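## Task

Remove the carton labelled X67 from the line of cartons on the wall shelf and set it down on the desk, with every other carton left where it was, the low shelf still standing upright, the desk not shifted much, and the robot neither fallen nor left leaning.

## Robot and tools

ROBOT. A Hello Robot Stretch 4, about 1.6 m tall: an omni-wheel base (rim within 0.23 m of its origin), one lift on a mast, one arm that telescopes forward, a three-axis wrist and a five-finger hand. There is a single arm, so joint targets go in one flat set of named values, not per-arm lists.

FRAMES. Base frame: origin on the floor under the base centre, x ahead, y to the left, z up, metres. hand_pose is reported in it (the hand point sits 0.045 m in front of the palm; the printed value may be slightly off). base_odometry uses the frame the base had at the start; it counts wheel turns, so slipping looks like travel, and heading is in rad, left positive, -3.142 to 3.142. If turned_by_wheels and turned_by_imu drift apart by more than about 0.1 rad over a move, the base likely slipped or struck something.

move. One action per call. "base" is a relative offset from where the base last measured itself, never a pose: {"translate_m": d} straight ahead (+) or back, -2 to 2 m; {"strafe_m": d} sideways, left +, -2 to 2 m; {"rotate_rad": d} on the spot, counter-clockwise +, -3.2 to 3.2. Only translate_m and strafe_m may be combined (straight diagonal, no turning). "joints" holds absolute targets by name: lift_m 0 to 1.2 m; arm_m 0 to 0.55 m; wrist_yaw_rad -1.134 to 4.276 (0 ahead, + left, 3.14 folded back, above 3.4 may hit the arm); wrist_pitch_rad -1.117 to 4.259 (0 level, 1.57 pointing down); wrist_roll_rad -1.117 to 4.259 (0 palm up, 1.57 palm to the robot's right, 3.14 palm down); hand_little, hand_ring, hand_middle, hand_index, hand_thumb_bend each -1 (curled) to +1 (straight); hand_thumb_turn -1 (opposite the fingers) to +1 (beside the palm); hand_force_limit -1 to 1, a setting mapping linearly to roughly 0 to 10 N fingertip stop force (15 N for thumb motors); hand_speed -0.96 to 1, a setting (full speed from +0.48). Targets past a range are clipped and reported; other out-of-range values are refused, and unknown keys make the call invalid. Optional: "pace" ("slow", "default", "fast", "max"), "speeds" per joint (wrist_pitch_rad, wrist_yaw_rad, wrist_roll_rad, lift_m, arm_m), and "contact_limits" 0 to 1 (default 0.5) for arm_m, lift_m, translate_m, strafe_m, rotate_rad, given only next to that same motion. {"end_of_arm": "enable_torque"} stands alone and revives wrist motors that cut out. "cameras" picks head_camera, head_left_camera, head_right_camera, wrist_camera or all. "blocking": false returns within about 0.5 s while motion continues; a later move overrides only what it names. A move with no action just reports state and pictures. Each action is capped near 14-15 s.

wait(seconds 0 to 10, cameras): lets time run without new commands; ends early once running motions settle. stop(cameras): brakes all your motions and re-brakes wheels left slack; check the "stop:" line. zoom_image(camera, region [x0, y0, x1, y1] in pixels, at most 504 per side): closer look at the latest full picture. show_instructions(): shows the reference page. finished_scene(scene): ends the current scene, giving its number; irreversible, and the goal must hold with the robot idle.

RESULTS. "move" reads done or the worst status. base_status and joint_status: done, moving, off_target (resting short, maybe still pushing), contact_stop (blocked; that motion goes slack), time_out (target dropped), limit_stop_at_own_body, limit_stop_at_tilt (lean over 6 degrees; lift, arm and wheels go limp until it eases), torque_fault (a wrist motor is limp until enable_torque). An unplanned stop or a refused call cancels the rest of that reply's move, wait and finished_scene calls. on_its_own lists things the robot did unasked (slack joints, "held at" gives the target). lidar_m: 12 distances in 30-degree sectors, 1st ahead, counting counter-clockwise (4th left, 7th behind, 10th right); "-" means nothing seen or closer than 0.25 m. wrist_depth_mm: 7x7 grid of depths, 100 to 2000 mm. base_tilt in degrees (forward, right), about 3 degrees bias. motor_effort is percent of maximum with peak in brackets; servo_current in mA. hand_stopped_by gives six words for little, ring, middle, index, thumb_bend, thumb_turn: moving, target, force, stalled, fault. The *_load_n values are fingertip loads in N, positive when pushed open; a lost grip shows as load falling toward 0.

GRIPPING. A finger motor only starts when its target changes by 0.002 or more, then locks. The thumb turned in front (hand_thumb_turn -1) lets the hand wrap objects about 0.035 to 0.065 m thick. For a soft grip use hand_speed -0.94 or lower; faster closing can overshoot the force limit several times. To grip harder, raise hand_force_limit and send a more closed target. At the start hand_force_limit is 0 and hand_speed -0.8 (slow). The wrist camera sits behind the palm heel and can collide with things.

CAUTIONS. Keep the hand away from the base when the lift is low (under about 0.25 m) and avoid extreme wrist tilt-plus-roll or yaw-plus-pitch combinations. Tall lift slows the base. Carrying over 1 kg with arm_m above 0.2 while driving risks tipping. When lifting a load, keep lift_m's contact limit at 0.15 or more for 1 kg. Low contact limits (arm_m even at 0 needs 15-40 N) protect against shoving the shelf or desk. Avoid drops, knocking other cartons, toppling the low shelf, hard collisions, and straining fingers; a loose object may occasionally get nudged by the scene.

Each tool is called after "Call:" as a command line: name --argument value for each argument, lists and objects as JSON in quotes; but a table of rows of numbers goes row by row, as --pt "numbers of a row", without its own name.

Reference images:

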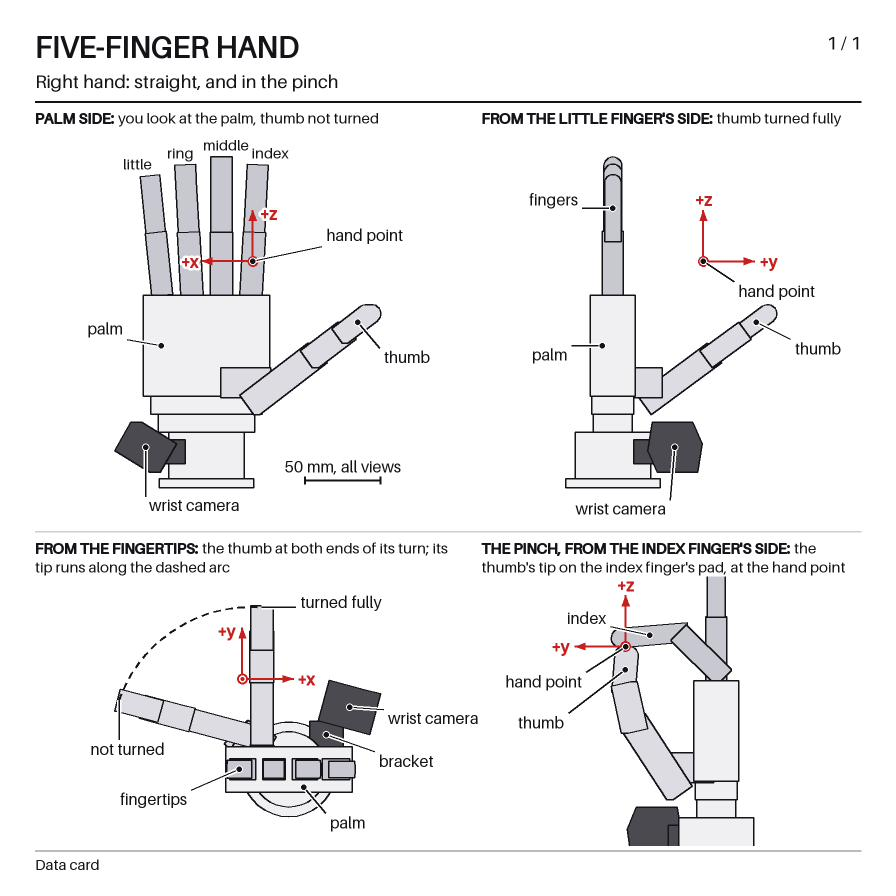

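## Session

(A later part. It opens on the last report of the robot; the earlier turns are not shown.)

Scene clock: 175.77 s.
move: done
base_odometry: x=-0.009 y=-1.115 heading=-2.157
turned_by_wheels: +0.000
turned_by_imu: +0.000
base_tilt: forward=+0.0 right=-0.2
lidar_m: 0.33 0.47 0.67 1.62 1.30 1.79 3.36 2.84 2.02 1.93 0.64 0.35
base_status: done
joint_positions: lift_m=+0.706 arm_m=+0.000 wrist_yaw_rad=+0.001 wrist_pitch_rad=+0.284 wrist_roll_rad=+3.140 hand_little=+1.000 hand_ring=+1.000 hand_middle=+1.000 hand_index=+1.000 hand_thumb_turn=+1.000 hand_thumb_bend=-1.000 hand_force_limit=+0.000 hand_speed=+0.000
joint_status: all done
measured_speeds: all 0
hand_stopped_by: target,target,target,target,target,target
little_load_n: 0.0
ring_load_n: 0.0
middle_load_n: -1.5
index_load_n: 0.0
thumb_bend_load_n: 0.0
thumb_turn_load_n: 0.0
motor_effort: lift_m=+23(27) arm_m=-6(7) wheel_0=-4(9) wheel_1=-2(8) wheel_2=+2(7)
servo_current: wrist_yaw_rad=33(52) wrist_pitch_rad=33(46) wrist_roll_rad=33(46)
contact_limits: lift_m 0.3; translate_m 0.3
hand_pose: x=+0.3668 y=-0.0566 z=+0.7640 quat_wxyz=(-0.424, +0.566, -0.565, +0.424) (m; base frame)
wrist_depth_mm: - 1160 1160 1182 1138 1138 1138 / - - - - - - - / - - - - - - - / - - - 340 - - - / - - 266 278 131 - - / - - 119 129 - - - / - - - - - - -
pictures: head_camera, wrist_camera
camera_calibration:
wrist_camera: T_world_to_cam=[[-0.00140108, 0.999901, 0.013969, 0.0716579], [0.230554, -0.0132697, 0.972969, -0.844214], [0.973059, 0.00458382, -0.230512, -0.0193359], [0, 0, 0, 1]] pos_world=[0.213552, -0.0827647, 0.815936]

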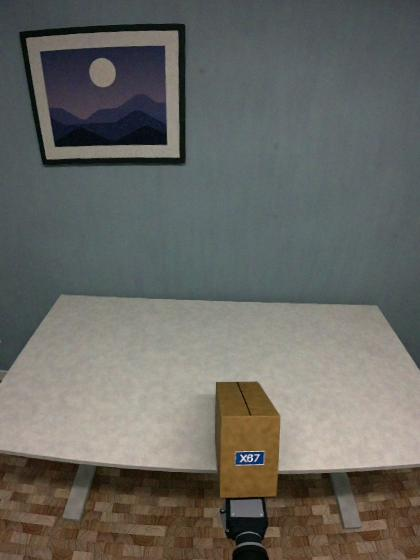

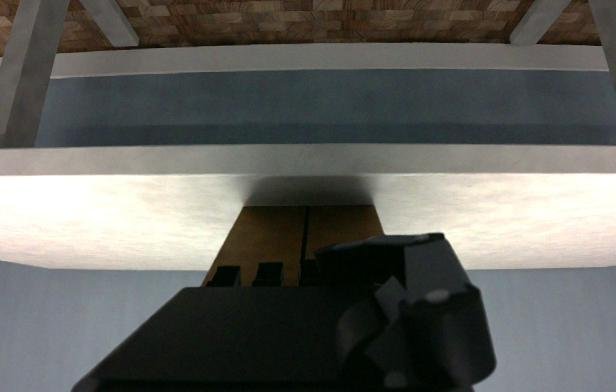

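Call:
move --joints '{"lift_m":0.699}' --speeds '{"lift_m":0.03}' --contact_limits '{"lift_m":0.3}'

Call:
move --base '{"translate_m":0.07}' --pace "slow" --contact_limits '{"translate_m":0.3}' --cameras '["head_camera","wrist_camera"]'

Call:
zoom_image --camera "head_camera" --region '[150, 350, 350, 550]'

Scene clock: 179.37 s.
move: done
base_odometry: x=-0.009 y=-1.115 heading=-2.157
turned_by_wheels: +0.000
turned_by_imu: +0.001
base_tilt: forward=+0.1 right=-0.3
lidar_m: 0.32 0.44 0.67 1.62 1.31 1.79 3.35 2.81 2.05 1.95 0.64 0.33
base_status: not commanded
joint_positions: lift_m=+0.699 arm_m=+0.000 wrist_yaw_rad=+0.001 wrist_pitch_rad=+0.284 wrist_roll_rad=+3.140 hand_little=+1.000 hand_ring=+1.000 hand_middle=+1.000 hand_index=+1.000 hand_thumb_turn=+1.000 hand_thumb_bend=-1.000 hand_force_limit=+0.000 hand_speed=+0.000
joint_status: all done
measured_speeds: all 0
hand_stopped_by: target,target,target,target,target,target
little_load_n: 0.0
ring_load_n: 0.0
middle_load_n: -2.5
index_load_n: 0.0
thumb_bend_load_n: 0.0
thumb_turn_load_n: 0.0
motor_effort: lift_m=+16(22) arm_m=-6(6) wheel_0=-4(4) wheel_1=-2(2) wheel_2=+1(1)
servo_current: wrist_yaw_rad=33(59) wrist_pitch_rad=33(39) wrist_roll_rad=39(46)
contact_limits: lift_m 0.3; translate_m 0.3
hand_pose: x=+0.3668 y=-0.0566 z=+0.7576 quat_wxyz=(-0.424, +0.566, -0.565, +0.424) (m; base frame)
wrist_depth_mm: - 1138 1138 1138 1160 1138 1118 / - - - - - - - / - - - - - - - / - - - - - - - / - - 271 290 132 - - / - - 119 129 - - - / - - - - - - -
pictures: none

Scene clock: 181.33 s.
move: done
base_odometry: x=-0.048 y=-1.173 heading=-2.157
turned_by_wheels: +0.000
turned_by_imu: +0.001
base_tilt: forward=+0.1 right=-0.3
lidar_m: 0.32 0.40 0.55 1.62 1.35 1.83 3.39 2.82 2.07 1.94 0.53 0.35
base_status: done
joint_positions: lift_m=+0.699 arm_m=+0.000 wrist_yaw_rad=+0.001 wrist_pitch_rad=+0.284 wrist_roll_rad=+3.140 hand_little=+1.000 hand_ring=+1.000 hand_middle=+1.000 hand_index=+1.000 hand_thumb_turn=+1.000 hand_thumb_bend=-1.000 hand_force_limit=+0.000 hand_speed=+0.000
joint_status: not commanded
measured_speeds: all 0
hand_stopped_by: target,target,target,target,target,target
little_load_n: 0.0
ring_load_n: 0.0
middle_load_n: -2.5
index_load_n: 0.0
thumb_bend_load_n: 0.0
thumb_turn_load_n: 0.0
motor_effort: lift_m=+16(16) arm_m=-6(7) wheel_0=+3(7) wheel_1=+1(10) wheel_2=-2(8)
servo_current: wrist_yaw_rad=39(59) wrist_pitch_rad=33(39) wrist_roll_rad=39(52)
contact_limits: lift_m 0.3; translate_m 0.3
hand_pose: x=+0.3668 y=-0.0566 z=+0.7576 quat_wxyz=(-0.424, +0.566, -0.565, +0.424) (m; base frame)
wrist_depth_mm: 1118 1118 1098 1078 1098 1098 - / - - - - - - - / - - - - - - - / - - - - - - - / - - 271 291 132 - - / - - 119 129 - - - / - - - - - - -
pictures: head_camera, wrist_camera
camera_calibration:
wrist_camera: T_world_to_cam=[[-0.00140108, 0.999901, 0.013969, 0.0717473], [0.230554, -0.0132697, 0.972969, -0.837987], [0.973059, 0.00458382, -0.230512, -0.0208112], [0, 0, 0, 1]] pos_world=[0.213552, -0.0827647, 0.809536]

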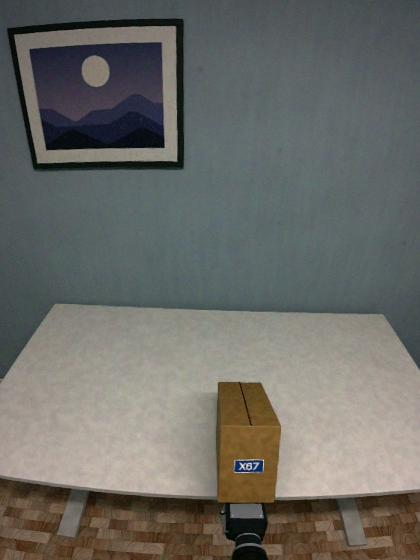

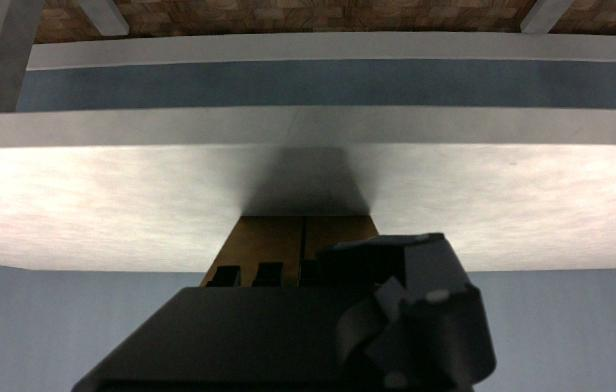

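Scaled by 2.520 from the camera's 420x560 image, which has a finer 1200x1600 frame.

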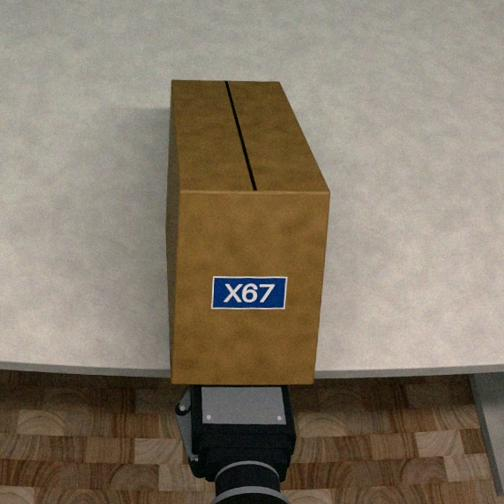

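Call:
move --base '{"translate_m":-0.06}' --joints '{"lift_m":0.728}' --speeds '{"lift_m":0.043}' --pace "slow" --contact_limits '{"lift_m":0.3,"translate_m":0.3}' --cameras '["head_camera","wrist_camera"]'

Call:
zoom_image --camera "head_camera" --region '[150, 350, 350, 550]'

Scene clock: 185.77 s.
move: done
base_odometry: x=-0.015 y=-1.123 heading=-2.157
turned_by_wheels: +0.000
turned_by_imu: +0.001
base_tilt: forward=+0.1 right=-0.2
lidar_m: 0.38 0.44 0.65 1.62 1.31 1.77 3.33 2.81 2.06 1.93 0.64 0.39
base_status: done
joint_positions: lift_m=+0.728 arm_m=+0.000 wrist_yaw_rad=+0.001 wrist_pitch_rad=+0.284 wrist_roll_rad=+3.140 hand_little=+1.000 hand_ring=+1.000 hand_middle=+1.000 hand_index=+1.000 hand_thumb_turn=+1.000 hand_thumb_bend=-1.000 hand_force_limit=+0.000 hand_speed=+0.000
joint_status: all done
measured_speeds: all 0
hand_stopped_by: target,target,target,target,target,target
little_load_n: 0.0
ring_load_n: 0.0
middle_load_n: -1.5
index_load_n: 0.0
thumb_bend_load_n: 0.0
thumb_turn_load_n: 0.0
motor_effort: lift_m=+23(29) arm_m=-6(7) wheel_0=-2(8) wheel_1=-3(10) wheel_2=+2(7)
servo_current: wrist_yaw_rad=26(52) wrist_pitch_rad=33(39) wrist_roll_rad=46(52)
contact_limits: lift_m 0.3; translate_m 0.3
hand_pose: x=+0.3668 y=-0.0566 z=+0.7860 quat_wxyz=(-0.424, +0.566, -0.565, +0.424) (m; base frame)
wrist_depth_mm: - 1182 1138 1138 1160 1182 - / - - - - - - - / - - - - - - - / - - - 375 - - - / - - 271 290 132 - - / - - 119 129 - - - / - - - - - - -
pictures: head_camera, wrist_camera
camera_calibration:
wrist_camera: T_world_to_cam=[[-0.00140108, 0.999901, 0.013969, 0.0713506], [0.230554, -0.0132697, 0.972969, -0.86562], [0.973059, 0.00458382, -0.230512, -0.0142647], [0, 0, 0, 1]] pos_world=[0.213552, -0.0827647, 0.837936]

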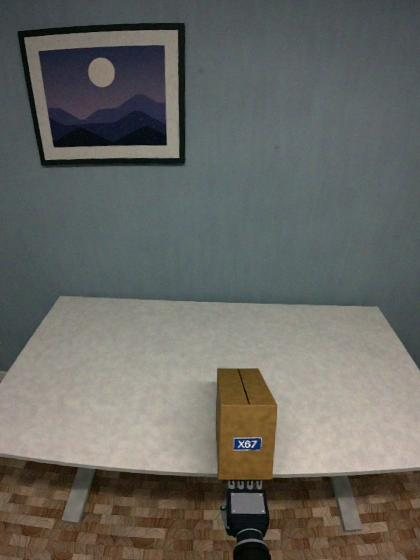

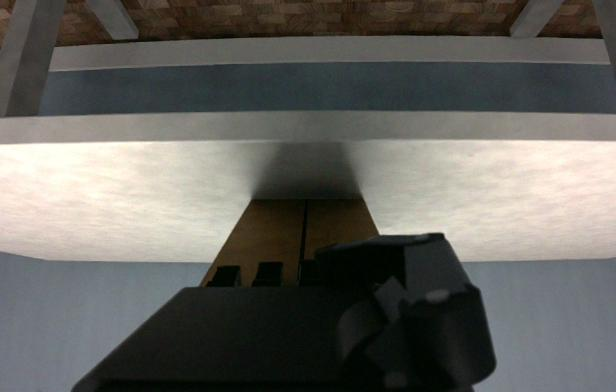

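Scaled by 2.520 from the camera's 420x560 image, which has a finer 1200x1600 frame.

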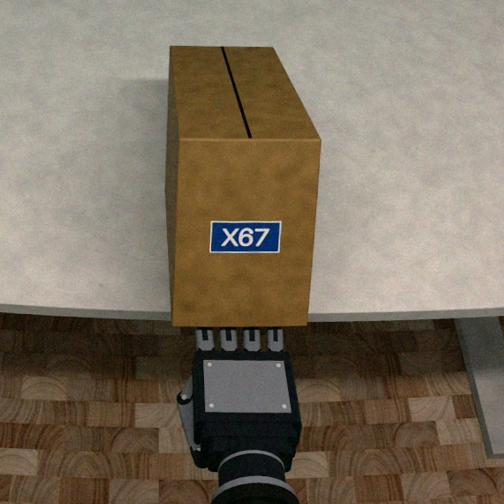

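Call:
move --base '{"translate_m":0.018}' --pace "slow" --contact_limits '{"translate_m":0.3}'

Call:
move --base '{"translate_m":-0.04}' --joints '{"lift_m":0.65,"wrist_pitch_rad":0.08}' --speeds '{"lift_m":0.05,"wrist_pitch_rad":0.1}' --pace "slow" --contact_limits '{"lift_m":0.3,"translate_m":0.3}' --cameras '["head_camera","wrist_camera"]'

Call:
zoom_image --camera "head_camera" --region '[150, 350, 350, 550]'

Scene clock: 192.37 s.
move: done
base_odometry: x=-0.025 y=-1.138 heading=-2.157
turned_by_wheels: +0.000
turned_by_imu: +0.001
base_tilt: forward=+0.0 right=-0.2
lidar_m: 0.40 0.44 0.61 1.59 1.34 1.83 3.37 2.80 2.06 1.93 0.61 0.40
base_status: done
joint_positions: lift_m=+0.728 arm_m=+0.000 wrist_yaw_rad=+0.001 wrist_pitch_rad=+0.284 wrist_roll_rad=+3.140 hand_little=+1.000 hand_ring=+1.000 hand_middle=+1.000 hand_index=+1.000 hand_thumb_turn=+1.000 hand_thumb_bend=-1.000 hand_force_limit=+0.000 hand_speed=+0.000
joint_status: not commanded
measured_speeds: all 0
hand_stopped_by: target,target,target,target,target,target
little_load_n: 0.0
ring_load_n: 0.0
middle_load_n: -1.5
index_load_n: 0.0
thumb_bend_load_n: 0.0
thumb_turn_load_n: 0.0
motor_effort: lift_m=+23(24) arm_m=-6(6) wheel_0=+2(7) wheel_1=+3(7) wheel_2=-3(7)
servo_current: wrist_yaw_rad=39(65) wrist_pitch_rad=26(39) wrist_roll_rad=46(46)
contact_limits: lift_m 0.3; translate_m 0.3
hand_pose: x=+0.3668 y=-0.0566 z=+0.7860 quat_wxyz=(-0.424, +0.566, -0.565, +0.424) (m; base frame)
wrist_depth_mm: 1160 1118 1138 1138 1118 1160 - / - - - - - - - / - - - - - - - / - - - 375 - - - / - - 270 290 132 - - / - - 119 129 - - - / - - - - - - -
pictures: none

Scene clock: 194.73 s.
move: done
base_odometry: x=-0.002 y=-1.105 heading=-2.158
turned_by_wheels: +0.000
turned_by_imu: +0.000
base_tilt: forward=+0.1 right=-0.3
lidar_m: 0.38 0.47 0.67 1.61 1.33 1.80 3.32 2.80 2.07 1.90 0.66 0.39
base_status: done
joint_positions: lift_m=+0.650 arm_m=+0.000 wrist_yaw_rad=+0.001 wrist_pitch_rad=+0.096 wrist_roll_rad=+3.140 hand_little=+1.000 hand_ring=+1.000 hand_middle=+1.000 hand_index=+1.000 hand_thumb_turn=+1.000 hand_thumb_bend=-1.000 hand_force_limit=+0.000 hand_speed=+0.000
joint_status: all done
measured_speeds: all 0
hand_stopped_by: target,target,target,target,target,target
little_load_n: 0.5
ring_load_n: 0.0
middle_load_n: -2.0
index_load_n: 0.0
thumb_bend_load_n: 0.0
thumb_turn_load_n: 0.0
motor_effort: lift_m=+16(21) arm_m=-6(7) wheel_0=-2(8) wheel_1=-3(11) wheel_2=+0(9)
servo_current: wrist_yaw_rad=33(52) wrist_pitch_rad=78(117) wrist_roll_rad=39(52)
contact_limits: lift_m 0.3; translate_m 0.3
hand_pose: x=+0.3857 y=-0.0565 z=+0.7473 quat_wxyz=(-0.475, +0.524, -0.523, +0.476) (m; base frame)
wrist_depth_mm: - - - - - - - / - - - - - - - / - - - - - - - / - - - 370 - - - / - - 267 287 132 - - / - - 119 129 - - - / - - - - - - -
pictures: head_camera, wrist_camera
camera_calibration:
wrist_camera: T_world_to_cam=[[-0.00397951, 0.9999, 0.0135615, 0.0732163], [0.0448909, -0.0133693, 0.998902, -0.780028], [0.998984, 0.00458393, -0.0448332, -0.190325], [0, 0, 0, 1]] pos_world=[0.225439, -0.0827649, 0.769646]

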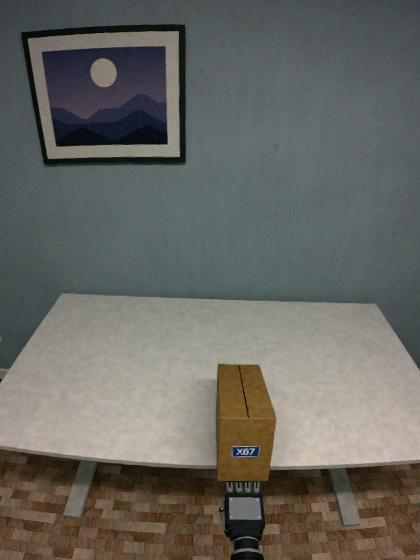

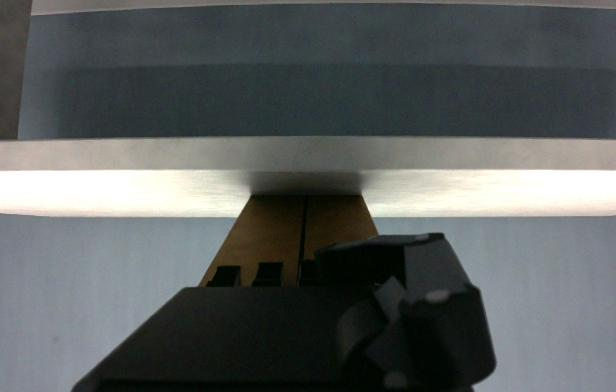

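Scaled by 2.520 from the camera's 420x560 image, which has a finer 1200x1600 frame.

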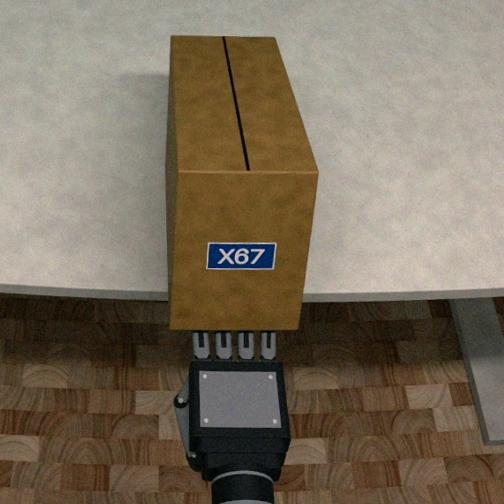

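Call:
move --base '{"translate_m":-0.03}' --joints '{"lift_m":0.6,"wrist_pitch_rad":0.04}' --speeds '{"lift_m":0.04,"wrist_pitch_rad":0.1}' --pace "slow" --contact_limits '{"lift_m":0.3,"translate_m":0.3}'

Call:
move --joints '{"lift_m":0.575}' --speeds '{"lift_m":0.03}' --contact_limits '{"lift_m":0.3}' --cameras '["head_camera","wrist_camera"]'

Call:
zoom_image --camera "head_camera" --region '[150, 330, 350, 530]'

Scene clock: 200.47 s.
move: done
base_odometry: x=+0.014 y=-1.080 heading=-2.158
turned_by_wheels: +0.000
turned_by_imu: +0.001
base_tilt: forward=+0.1 right=-0.3
lidar_m: 0.37 0.51 0.70 1.62 1.30 1.83 3.28 2.82 2.07 1.93 0.69 0.37
base_status: done
joint_positions: lift_m=+0.600 arm_m=+0.000 wrist_yaw_rad=+0.001 wrist_pitch_rad=+0.057 wrist_roll_rad=+3.140 hand_little=+1.000 hand_ring=+1.000 hand_middle=+1.000 hand_index=+1.000 hand_thumb_turn=+1.000 hand_thumb_bend=-1.000 hand_force_limit=+0.000 hand_speed=+0.000
joint_status: all done
measured_speeds: all 0
hand_stopped_by: target,target,target,target,target,target
little_load_n: 0.0
ring_load_n: -1.5
middle_load_n: -1.5
index_load_n: 0.0
thumb_bend_load_n: 0.0
thumb_turn_load_n: -0.5
motor_effort: lift_m=+15(19) arm_m=-5(7) wheel_0=-2(7) wheel_1=-3(12) wheel_2=+2(8)
servo_current: wrist_yaw_rad=20(46) wrist_pitch_rad=78(117) wrist_roll_rad=46(52)
contact_limits: lift_m 0.3; translate_m 0.3
hand_pose: x=+0.3888 y=-0.0565 z=+0.7059 quat_wxyz=(-0.485, +0.514, -0.513, +0.486) (m; base frame)
wrist_depth_mm: - - - - - - - / - - - - - - - / - - - - - - - / - - - - - - - / - - 297 336 132 - - / - - 119 129 - - - / - - - - - - -
pictures: none

Scene clock: 201.70 s.
move: done
base_odometry: x=+0.014 y=-1.080 heading=-2.158
turned_by_wheels: +0.000
turned_by_imu: +0.000
base_tilt: forward=+0.0 right=-0.3
lidar_m: 0.38 0.50 0.72 1.62 1.32 1.77 3.27 2.82 2.07 1.96 0.68 0.40
base_status: not commanded
joint_positions: lift_m=+0.575 arm_m=+0.000 wrist_yaw_rad=+0.001 wrist_pitch_rad=+0.055 wrist_roll_rad=+3.140 hand_little=+1.000 hand_ring=+1.000 hand_middle=+1.000 hand_index=+1.000 hand_thumb_turn=+1.000 hand_thumb_bend=-1.000 hand_force_limit=+0.000 hand_speed=+0.000
joint_status: all done
measured_speeds: all 0
hand_stopped_by: target,target,target,target,target,target
little_load_n: 0.0
ring_load_n: 0.0
middle_load_n: 0.0
index_load_n: 0.0
thumb_bend_load_n: 0.0
thumb_turn_load_n: 0.0
motor_effort: lift_m=+16(17) arm_m=-6(7) wheel_0=-2(2) wheel_1=-3(3) wheel_2=+2(2)
servo_current: wrist_yaw_rad=46(52) wrist_pitch_rad=72(85) wrist_roll_rad=46(52)
contact_limits: lift_m 0.3; translate_m 0.3
hand_pose: x=+0.3889 y=-0.0565 z=+0.6811 quat_wxyz=(-0.486, +0.514, -0.513, +0.486) (m; base frame)
wrist_depth_mm: - - - - - - - / - - - - - - - / - - - - - - - / - - - - - - - / - - - - 131 - - / - - 119 129 - - - / - - - - - - -
pictures: head_camera, wrist_camera
camera_calibration:
wrist_camera: T_world_to_cam=[[-0.00453086, 0.9999, 0.013388, 0.0744588], [0.00399437, -0.0133699, 0.999903, -0.698852], [0.999982, 0.0045839, -0.0039334, -0.224717], [0, 0, 0, 1]] pos_world=[0.227842, -0.0827649, 0.696903]

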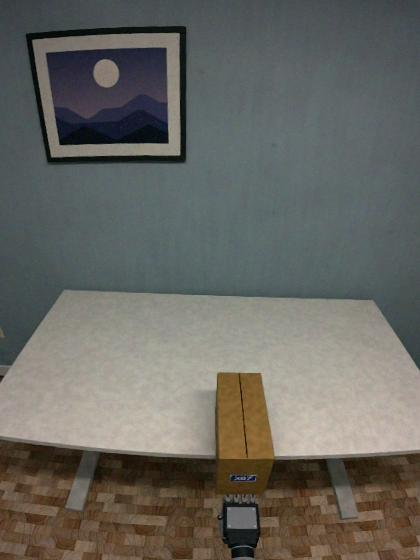

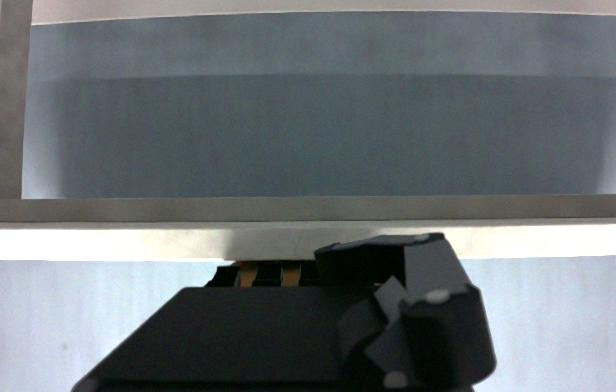

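Scaled by 2.520 from the camera's 420x560 image, which has a finer 1200x1600 frame.

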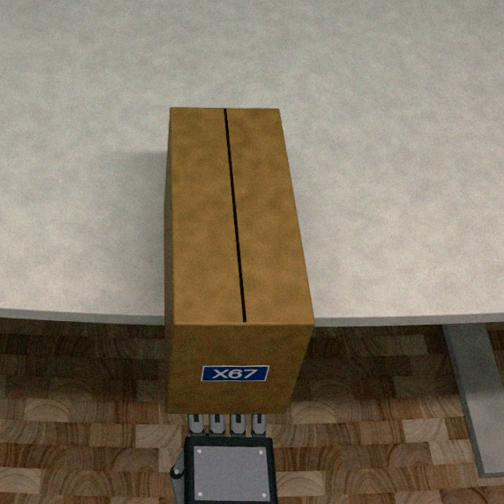

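Call:
move --joints '{"lift_m":0.55}' --speeds '{"lift_m":0.05}'

Call:
move --base '{"translate_m":-0.11}'

Call:
move --joints '{"lift_m":0.635,"wrist_pitch_rad":0.0}'

Call:
move --base '{"translate_m":0.07}' --pace "slow" --contact_limits '{"translate_m":0.2}' --cameras '["head_camera","wrist_camera"]'

Call:
zoom_image --camera "head_camera" --region '[150, 330, 350, 530]'

Scene clock: 205.07 s.
move: done
base_odometry: x=+0.014 y=-1.080 heading=-2.158
turned_by_wheels: +0.000
turned_by_imu: +0.001
base_tilt: forward=+0.0 right=-0.2
lidar_m: 0.39 0.50 0.71 1.61 1.30 1.80 3.31 2.83 2.08 1.93 0.69 0.40
base_status: not commanded
joint_positions: lift_m=+0.550 arm_m=+0.000 wrist_yaw_rad=+0.001 wrist_pitch_rad=+0.052 wrist_roll_rad=+3.140 hand_little=+1.000 hand_ring=+1.000 hand_middle=+1.000 hand_index=+1.000 hand_thumb_turn=+1.000 hand_thumb_bend=-1.000 hand_force_limit=+0.000 hand_speed=+0.000
joint_status: all done
measured_speeds: all 0
hand_stopped_by: target,target,target,target,target,target
little_load_n: 0.0
ring_load_n: 0.0
middle_load_n: 0.0
index_load_n: 0.0
thumb_bend_load_n: 0.0
thumb_turn_load_n: 0.0
motor_effort: lift_m=+15(17) arm_m=-6(6) wheel_0=-1(2) wheel_1=-2(3) wheel_2=+2(2)
servo_current: wrist_yaw_rad=20(59) wrist_pitch_rad=46(72) wrist_roll_rad=46(46)
contact_limits: translate_m 0.3
hand_pose: x=+0.3891 y=-0.0565 z=+0.6570 quat_wxyz=(-0.487, +0.513, -0.512, +0.487) (m; base frame)
wrist_depth_mm: - - - - - - - / - - - - - - - / - - - - - - - / - - - - - - - / - - - - 131 - - / - - 119 119 - - - / - - - - - - -
pictures: none

Scene clock: 206.67 s.
move: done
base_odometry: x=+0.075 y=-0.988 heading=-2.158
turned_by_wheels: +0.000
turned_by_imu: +0.000
base_tilt: forward=+0.1 right=-0.3
lidar_m: 0.48 0.63 0.90 1.44 1.28 1.81 3.16 2.84 2.04 1.93 0.81 0.50
base_status: done
joint_positions: lift_m=+0.550 arm_m=+0.000 wrist_yaw_rad=+0.001 wrist_pitch_rad=+0.052 wrist_roll_rad=+3.140 hand_little=+1.000 hand_ring=+1.000 hand_middle=+1.000 hand_index=+1.000 hand_thumb_turn=+1.000 hand_thumb_bend=-1.000 hand_force_limit=+0.000 hand_speed=+0.000
joint_status: not commanded
measured_speeds: all 0
hand_stopped_by: target,target,target,target,target,target
little_load_n: 0.0
ring_load_n: 0.0
middle_load_n: 0.0
index_load_n: 0.0
thumb_bend_load_n: 0.0
thumb_turn_load_n: 0.0
motor_effort: lift_m=+15(15) arm_m=-6(6) wheel_0=-2(9) wheel_1=+0(10) wheel_2=+0(9)
servo_current: wrist_yaw_rad=39(65) wrist_pitch_rad=59(59) wrist_roll_rad=46(59)
hand_pose: x=+0.3891 y=-0.0565 z=+0.6570 quat_wxyz=(-0.487, +0.513, -0.512, +0.487) (m; base frame)
wrist_depth_mm: - - - - - - - / - - - - - - - / - - - - - - - / - - - - - - - / - - - - 131 - - / - - 119 119 - - - / - - - - - - -
pictures: none

Scene clock: 208.00 s.
move: done
base_odometry: x=+0.075 y=-0.988 heading=-2.158
turned_by_wheels: +0.000
turned_by_imu: +0.000
base_tilt: forward=+0.1 right=-0.2
lidar_m: 0.48 0.64 0.90 1.41 1.27 1.80 3.16 2.84 2.05 1.93 0.87 0.55
base_status: not commanded
joint_positions: lift_m=+0.635 arm_m=+0.000 wrist_yaw_rad=+0.001 wrist_pitch_rad=+0.011 wrist_roll_rad=+3.140 hand_little=+1.000 hand_ring=+1.000 hand_middle=+1.000 hand_index=+1.000 hand_thumb_turn=+1.000 hand_thumb_bend=-1.000 hand_force_limit=+0.000 hand_speed=+0.000
joint_status: all done
measured_speeds: all 0
hand_stopped_by: target,target,target,target,target,target
little_load_n: 0.0
ring_load_n: 0.0
middle_load_n: 0.0
index_load_n: 0.0
thumb_bend_load_n: 0.0
thumb_turn_load_n: 0.0
motor_effort: lift_m=+23(29) arm_m=-6(7) wheel_0=-2(2) wheel_1=+0(1) wheel_2=+0(0)
servo_current: wrist_yaw_rad=39(46) wrist_pitch_rad=59(98) wrist_roll_rad=39(46)
hand_pose: x=+0.3918 y=-0.0565 z=+0.7501 quat_wxyz=(-0.497, +0.503, -0.502, +0.497) (m; base frame)
wrist_depth_mm: - - - - - - - / - - - - - - - / - - - - - - - / - - 279 281 276 - - / - - 278 279 135 - - / - - 119 119 - - - / - - - - - - -
pictures: none

Scene clock: 209.97 s.
move: done
base_odometry: x=+0.036 y=-1.046 heading=-2.158
turned_by_wheels: +0.000
turned_by_imu: +0.001
base_tilt: forward=+0.1 right=-0.3
lidar_m: 0.40 0.55 0.79 1.60 1.30 1.84 3.23 2.84 2.08 1.94 0.74 0.48
base_status: done
joint_positions: lift_m=+0.635 arm_m=+0.000 wrist_yaw_rad=+0.001 wrist_pitch_rad=+0.011 wrist_roll_rad=+3.140 hand_little=+1.000 hand_ring=+1.000 hand_middle=+1.000 hand_index=+1.000 hand_thumb_turn=+1.000 hand_thumb_bend=-1.000 hand_force_limit=+0.000 hand_speed=+0.000
joint_status: not commanded
measured_speeds: all 0
hand_stopped_by: target,target,target,target,target,target
little_load_n: 0.0
ring_load_n: -0.5
middle_load_n: -0.5
index_load_n: 0.0
thumb_bend_load_n: 0.0
thumb_turn_load_n: 0.0
motor_effort: lift_m=+23(23) arm_m=-6(7) wheel_0=+2(8) wheel_1=+2(11) wheel_2=-2(9)
servo_current: wrist_yaw_rad=33(59) wrist_pitch_rad=52(59) wrist_roll_rad=33(52)
contact_limits: translate_m 0.2
hand_pose: x=+0.3918 y=-0.0565 z=+0.7501 quat_wxyz=(-0.497, +0.503, -0.502, +0.497) (m; base frame)
wrist_depth_mm: - - - - - - - / - - - - - - - / - - - 235 - - - / - - 237 236 235 - - / - - 236 235 135 - - / - - 119 129 - - - / - - - - - - -
pictures: head_camera, wrist_camera
camera_calibration:
wrist_camera: T_world_to_cam=[[-0.00511416, 0.9999, 0.0131761, 0.0739353], [-0.0399014, -0.0133698, 0.999114, -0.750107], [0.999191, 0.00458388, 0.0399658, -0.259998], [0, 0, 0, 1]] pos_world=[0.230235, -0.0827649, 0.758859]

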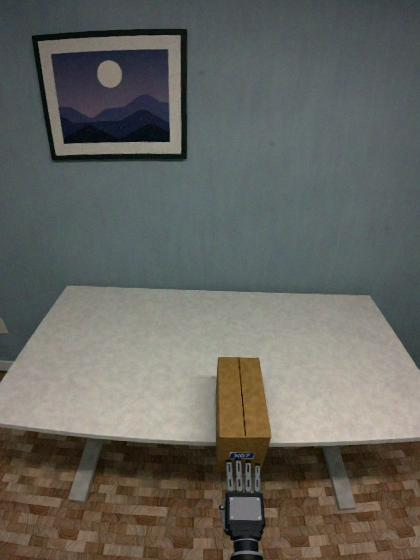

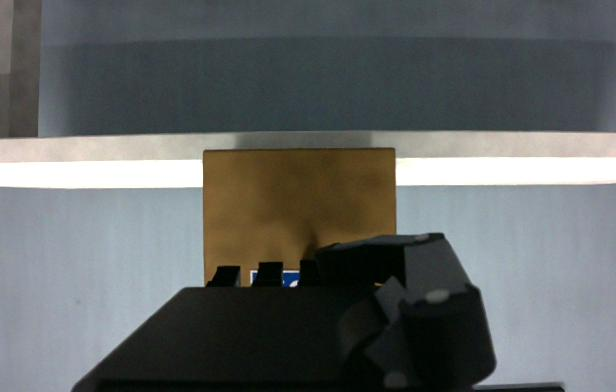

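Scaled by 2.520 from the camera's 420x560 image, which has a finer 1200x1600 frame.

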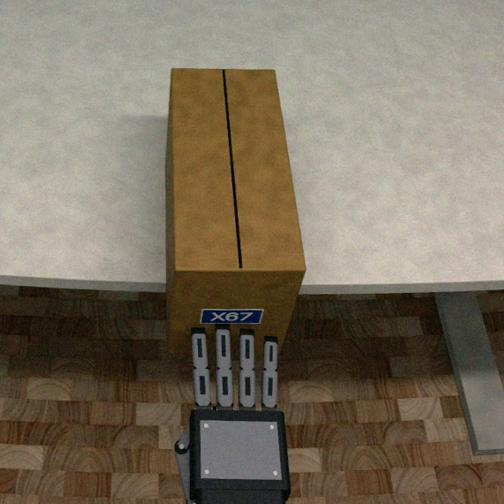

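Call:
move --base '{"translate_m":0.15}' --pace "slow" --contact_limits '{"translate_m":0.2}' --cameras '["head_camera","wrist_camera"]'

Call:
zoom_image --camera "head_camera" --region '[150, 330, 350, 530]'

Scene clock: 213.57 s.
move: done
base_odometry: x=-0.047 y=-1.171 heading=-2.158
turned_by_wheels: +0.000
turned_by_imu: +0.001
base_tilt: forward=+0.0 right=-0.2
lidar_m: 0.35 0.41 0.55 1.61 1.36 1.82 3.41 2.82 2.08 1.95 0.55 0.39
base_status: done
joint_positions: lift_m=+0.635 arm_m=+0.000 wrist_yaw_rad=+0.001 wrist_pitch_rad=+0.011 wrist_roll_rad=+3.140 hand_little=+1.000 hand_ring=+1.000 hand_middle=+1.000 hand_index=+1.000 hand_thumb_turn=+1.000 hand_thumb_bend=-1.000 hand_force_limit=+0.000 hand_speed=+0.000
joint_status: not commanded
measured_speeds: all 0
hand_stopped_by: target,target,target,target,target,target
little_load_n: 0.0
ring_load_n: 0.0
middle_load_n: -0.5
index_load_n: 0.0
thumb_bend_load_n: 0.0
thumb_turn_load_n: 0.0
motor_effort: lift_m=+23(23) arm_m=-6(6) wheel_0=+3(9) wheel_1=+1(11) wheel_2=-3(9)
servo_current: wrist_yaw_rad=20(59) wrist_pitch_rad=59(59) wrist_roll_rad=39(52)
contact_limits: translate_m 0.2
hand_pose: x=+0.3918 y=-0.0565 z=+0.7501 quat_wxyz=(-0.497, +0.503, -0.502, +0.497) (m; base frame)
wrist_depth_mm: - - - - - - - / - - - - - - - / - - - 236 - - - / - - 234 235 236 - - / - - 234 235 135 - - / - - 119 129 - - - / - - - - - - -
pictures: head_camera, wrist_camera
camera_calibration:
wrist_camera: T_world_to_cam=[[-0.00511416, 0.9999, 0.0131761, 0.0739353], [-0.0399014, -0.0133698, 0.999114, -0.750107], [0.999191, 0.00458388, 0.0399658, -0.259998], [0, 0, 0, 1]] pos_world=[0.230235, -0.0827649, 0.758859]

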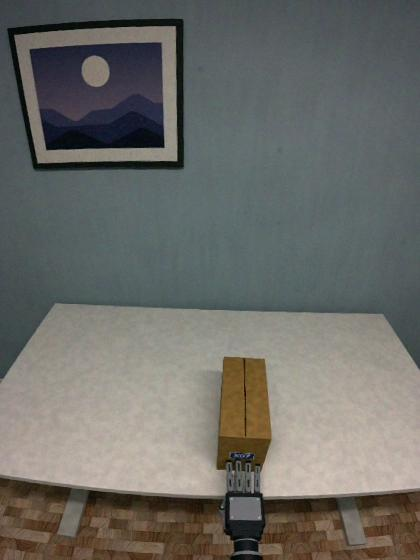

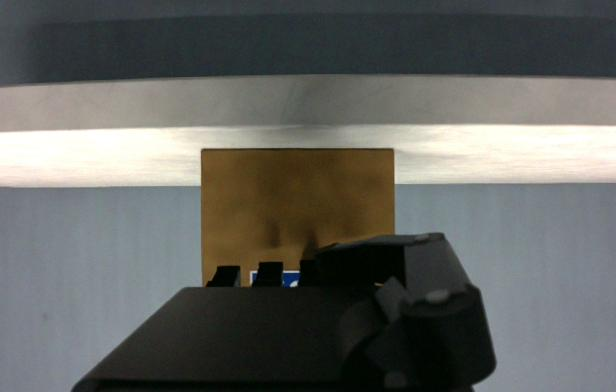

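Scaled by 2.520 from the camera's 420x560 image, which has a finer 1200x1600 frame.

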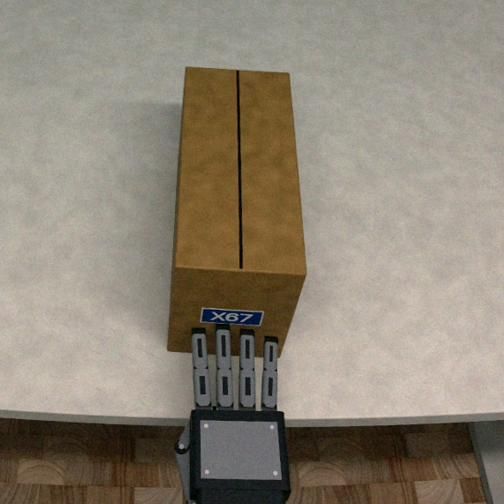

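Call:
move --base '{"translate_m":-0.35}' --cameras '["head_camera"]'

Scene clock: 216.70 s.
move: done
base_odometry: x=+0.147 y=-0.880 heading=-2.158
turned_by_wheels: +0.000
turned_by_imu: +0.000
base_tilt: forward=+0.1 right=-0.2
lidar_m: 0.70 0.74 1.69 1.23 1.26 1.82 3.04 2.83 2.07 1.92 1.02 0.75
base_status: done
joint_positions: lift_m=+0.635 arm_m=+0.000 wrist_yaw_rad=+0.001 wrist_pitch_rad=+0.011 wrist_roll_rad=+3.140 hand_little=+1.000 hand_ring=+1.000 hand_middle=+1.000 hand_index=+1.000 hand_thumb_turn=+1.000 hand_thumb_bend=-1.000 hand_force_limit=+0.000 hand_speed=+0.000
joint_status: not commanded
measured_speeds: all 0
hand_stopped_by: target,target,target,target,target,target
little_load_n: 0.0
ring_load_n: 0.0
middle_load_n: 0.0
index_load_n: 0.0
thumb_bend_load_n: 0.0
thumb_turn_load_n: 0.0
motor_effort: lift_m=+23(23) arm_m=-6(6) wheel_0=-1(10) wheel_1=+0(10) wheel_2=-1(11)
servo_current: wrist_yaw_rad=46(59) wrist_pitch_rad=59(65) wrist_roll_rad=46(52)
hand_pose: x=+0.3918 y=-0.0565 z=+0.7501 quat_wxyz=(-0.497, +0.503, -0.502, +0.497) (m; base frame)
wrist_depth_mm: - - - - - - - / - - - - - - - / - - - - - - - / - - - 585 - - - / - - - 580 131 - - / - - 119 119 - - - / - - - - - - -
pictures: head_camera

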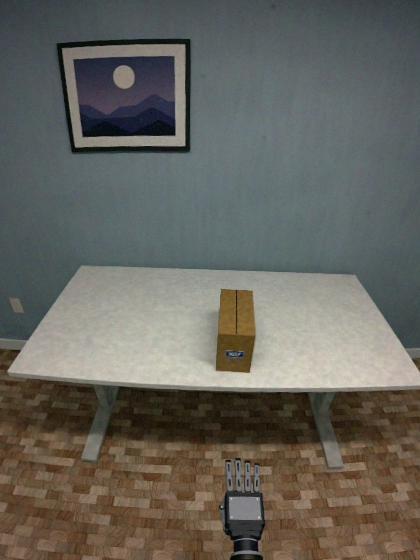

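Call:
move --base '{"rotate_rad":-2.9}' --cameras '["head_camera","head_left_camera","head_right_camera"]'

Scene clock: 220.17 s.
move: done
base_odometry: x=+0.147 y=-0.880 heading=+1.226
turned_by_wheels: -2.900
turned_by_imu: -2.916
base_tilt: forward=+0.1 right=-0.3
lidar_m: 2.71 2.27 1.98 1.93 0.85 0.72 0.73 0.87 1.64 1.24 1.44 2.78
base_status: done
joint_positions: lift_m=+0.635 arm_m=+0.000 wrist_yaw_rad=+0.001 wrist_pitch_rad=+0.011 wrist_roll_rad=+3.140 hand_little=+1.000 hand_ring=+1.000 hand_middle=+1.000 hand_index=+1.000 hand_thumb_turn=+1.000 hand_thumb_bend=-1.000 hand_force_limit=+0.000 hand_speed=+0.000
joint_status: not commanded
measured_speeds: all 0
hand_stopped_by: target,target,target,target,target,target
little_load_n: 0.0
ring_load_n: 0.0
middle_load_n: 0.0
index_load_n: 0.0
thumb_bend_load_n: 0.0
thumb_turn_load_n: 0.0
motor_effort: lift_m=+23(23) arm_m=-6(6) wheel_0=+2(11) wheel_1=+0(13) wheel_2=+0(9)
servo_current: wrist_yaw_rad=26(59) wrist_pitch_rad=59(59) wrist_roll_rad=39(52)
hand_pose: x=+0.3918 y=-0.0565 z=+0.7501 quat_wxyz=(-0.497, +0.503, -0.502, +0.497) (m; base frame)
wrist_depth_mm: 1756 1756 1661 1708 1708 1808 1756 / - - - - - - - / - - - - - - - / - - - - - - - / - - - - 147 - - / - - 119 118 - - - / - - - - - - -
pictures: head_camera, head_left_camera, head_right_camera

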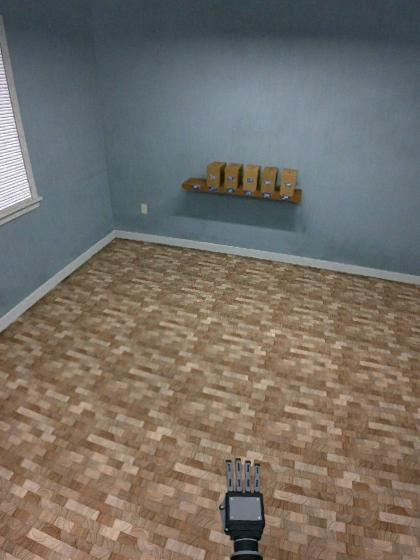

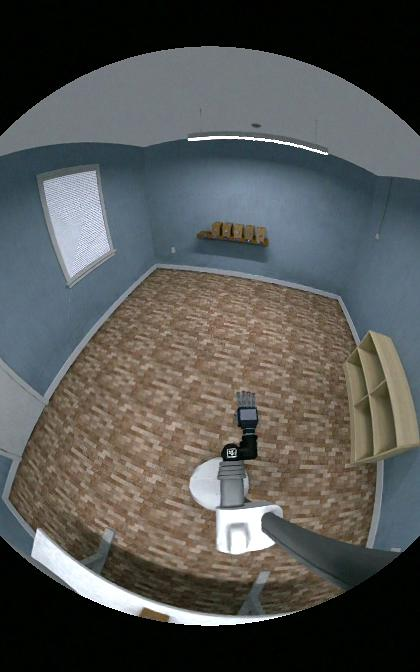

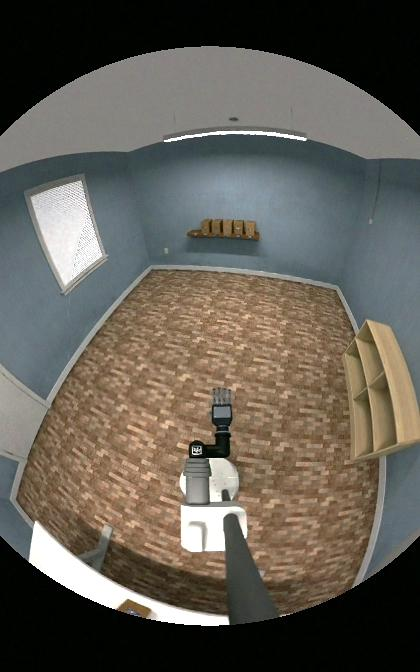

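Call:
finished_scene --scene 2

The scene is finished: the task was done.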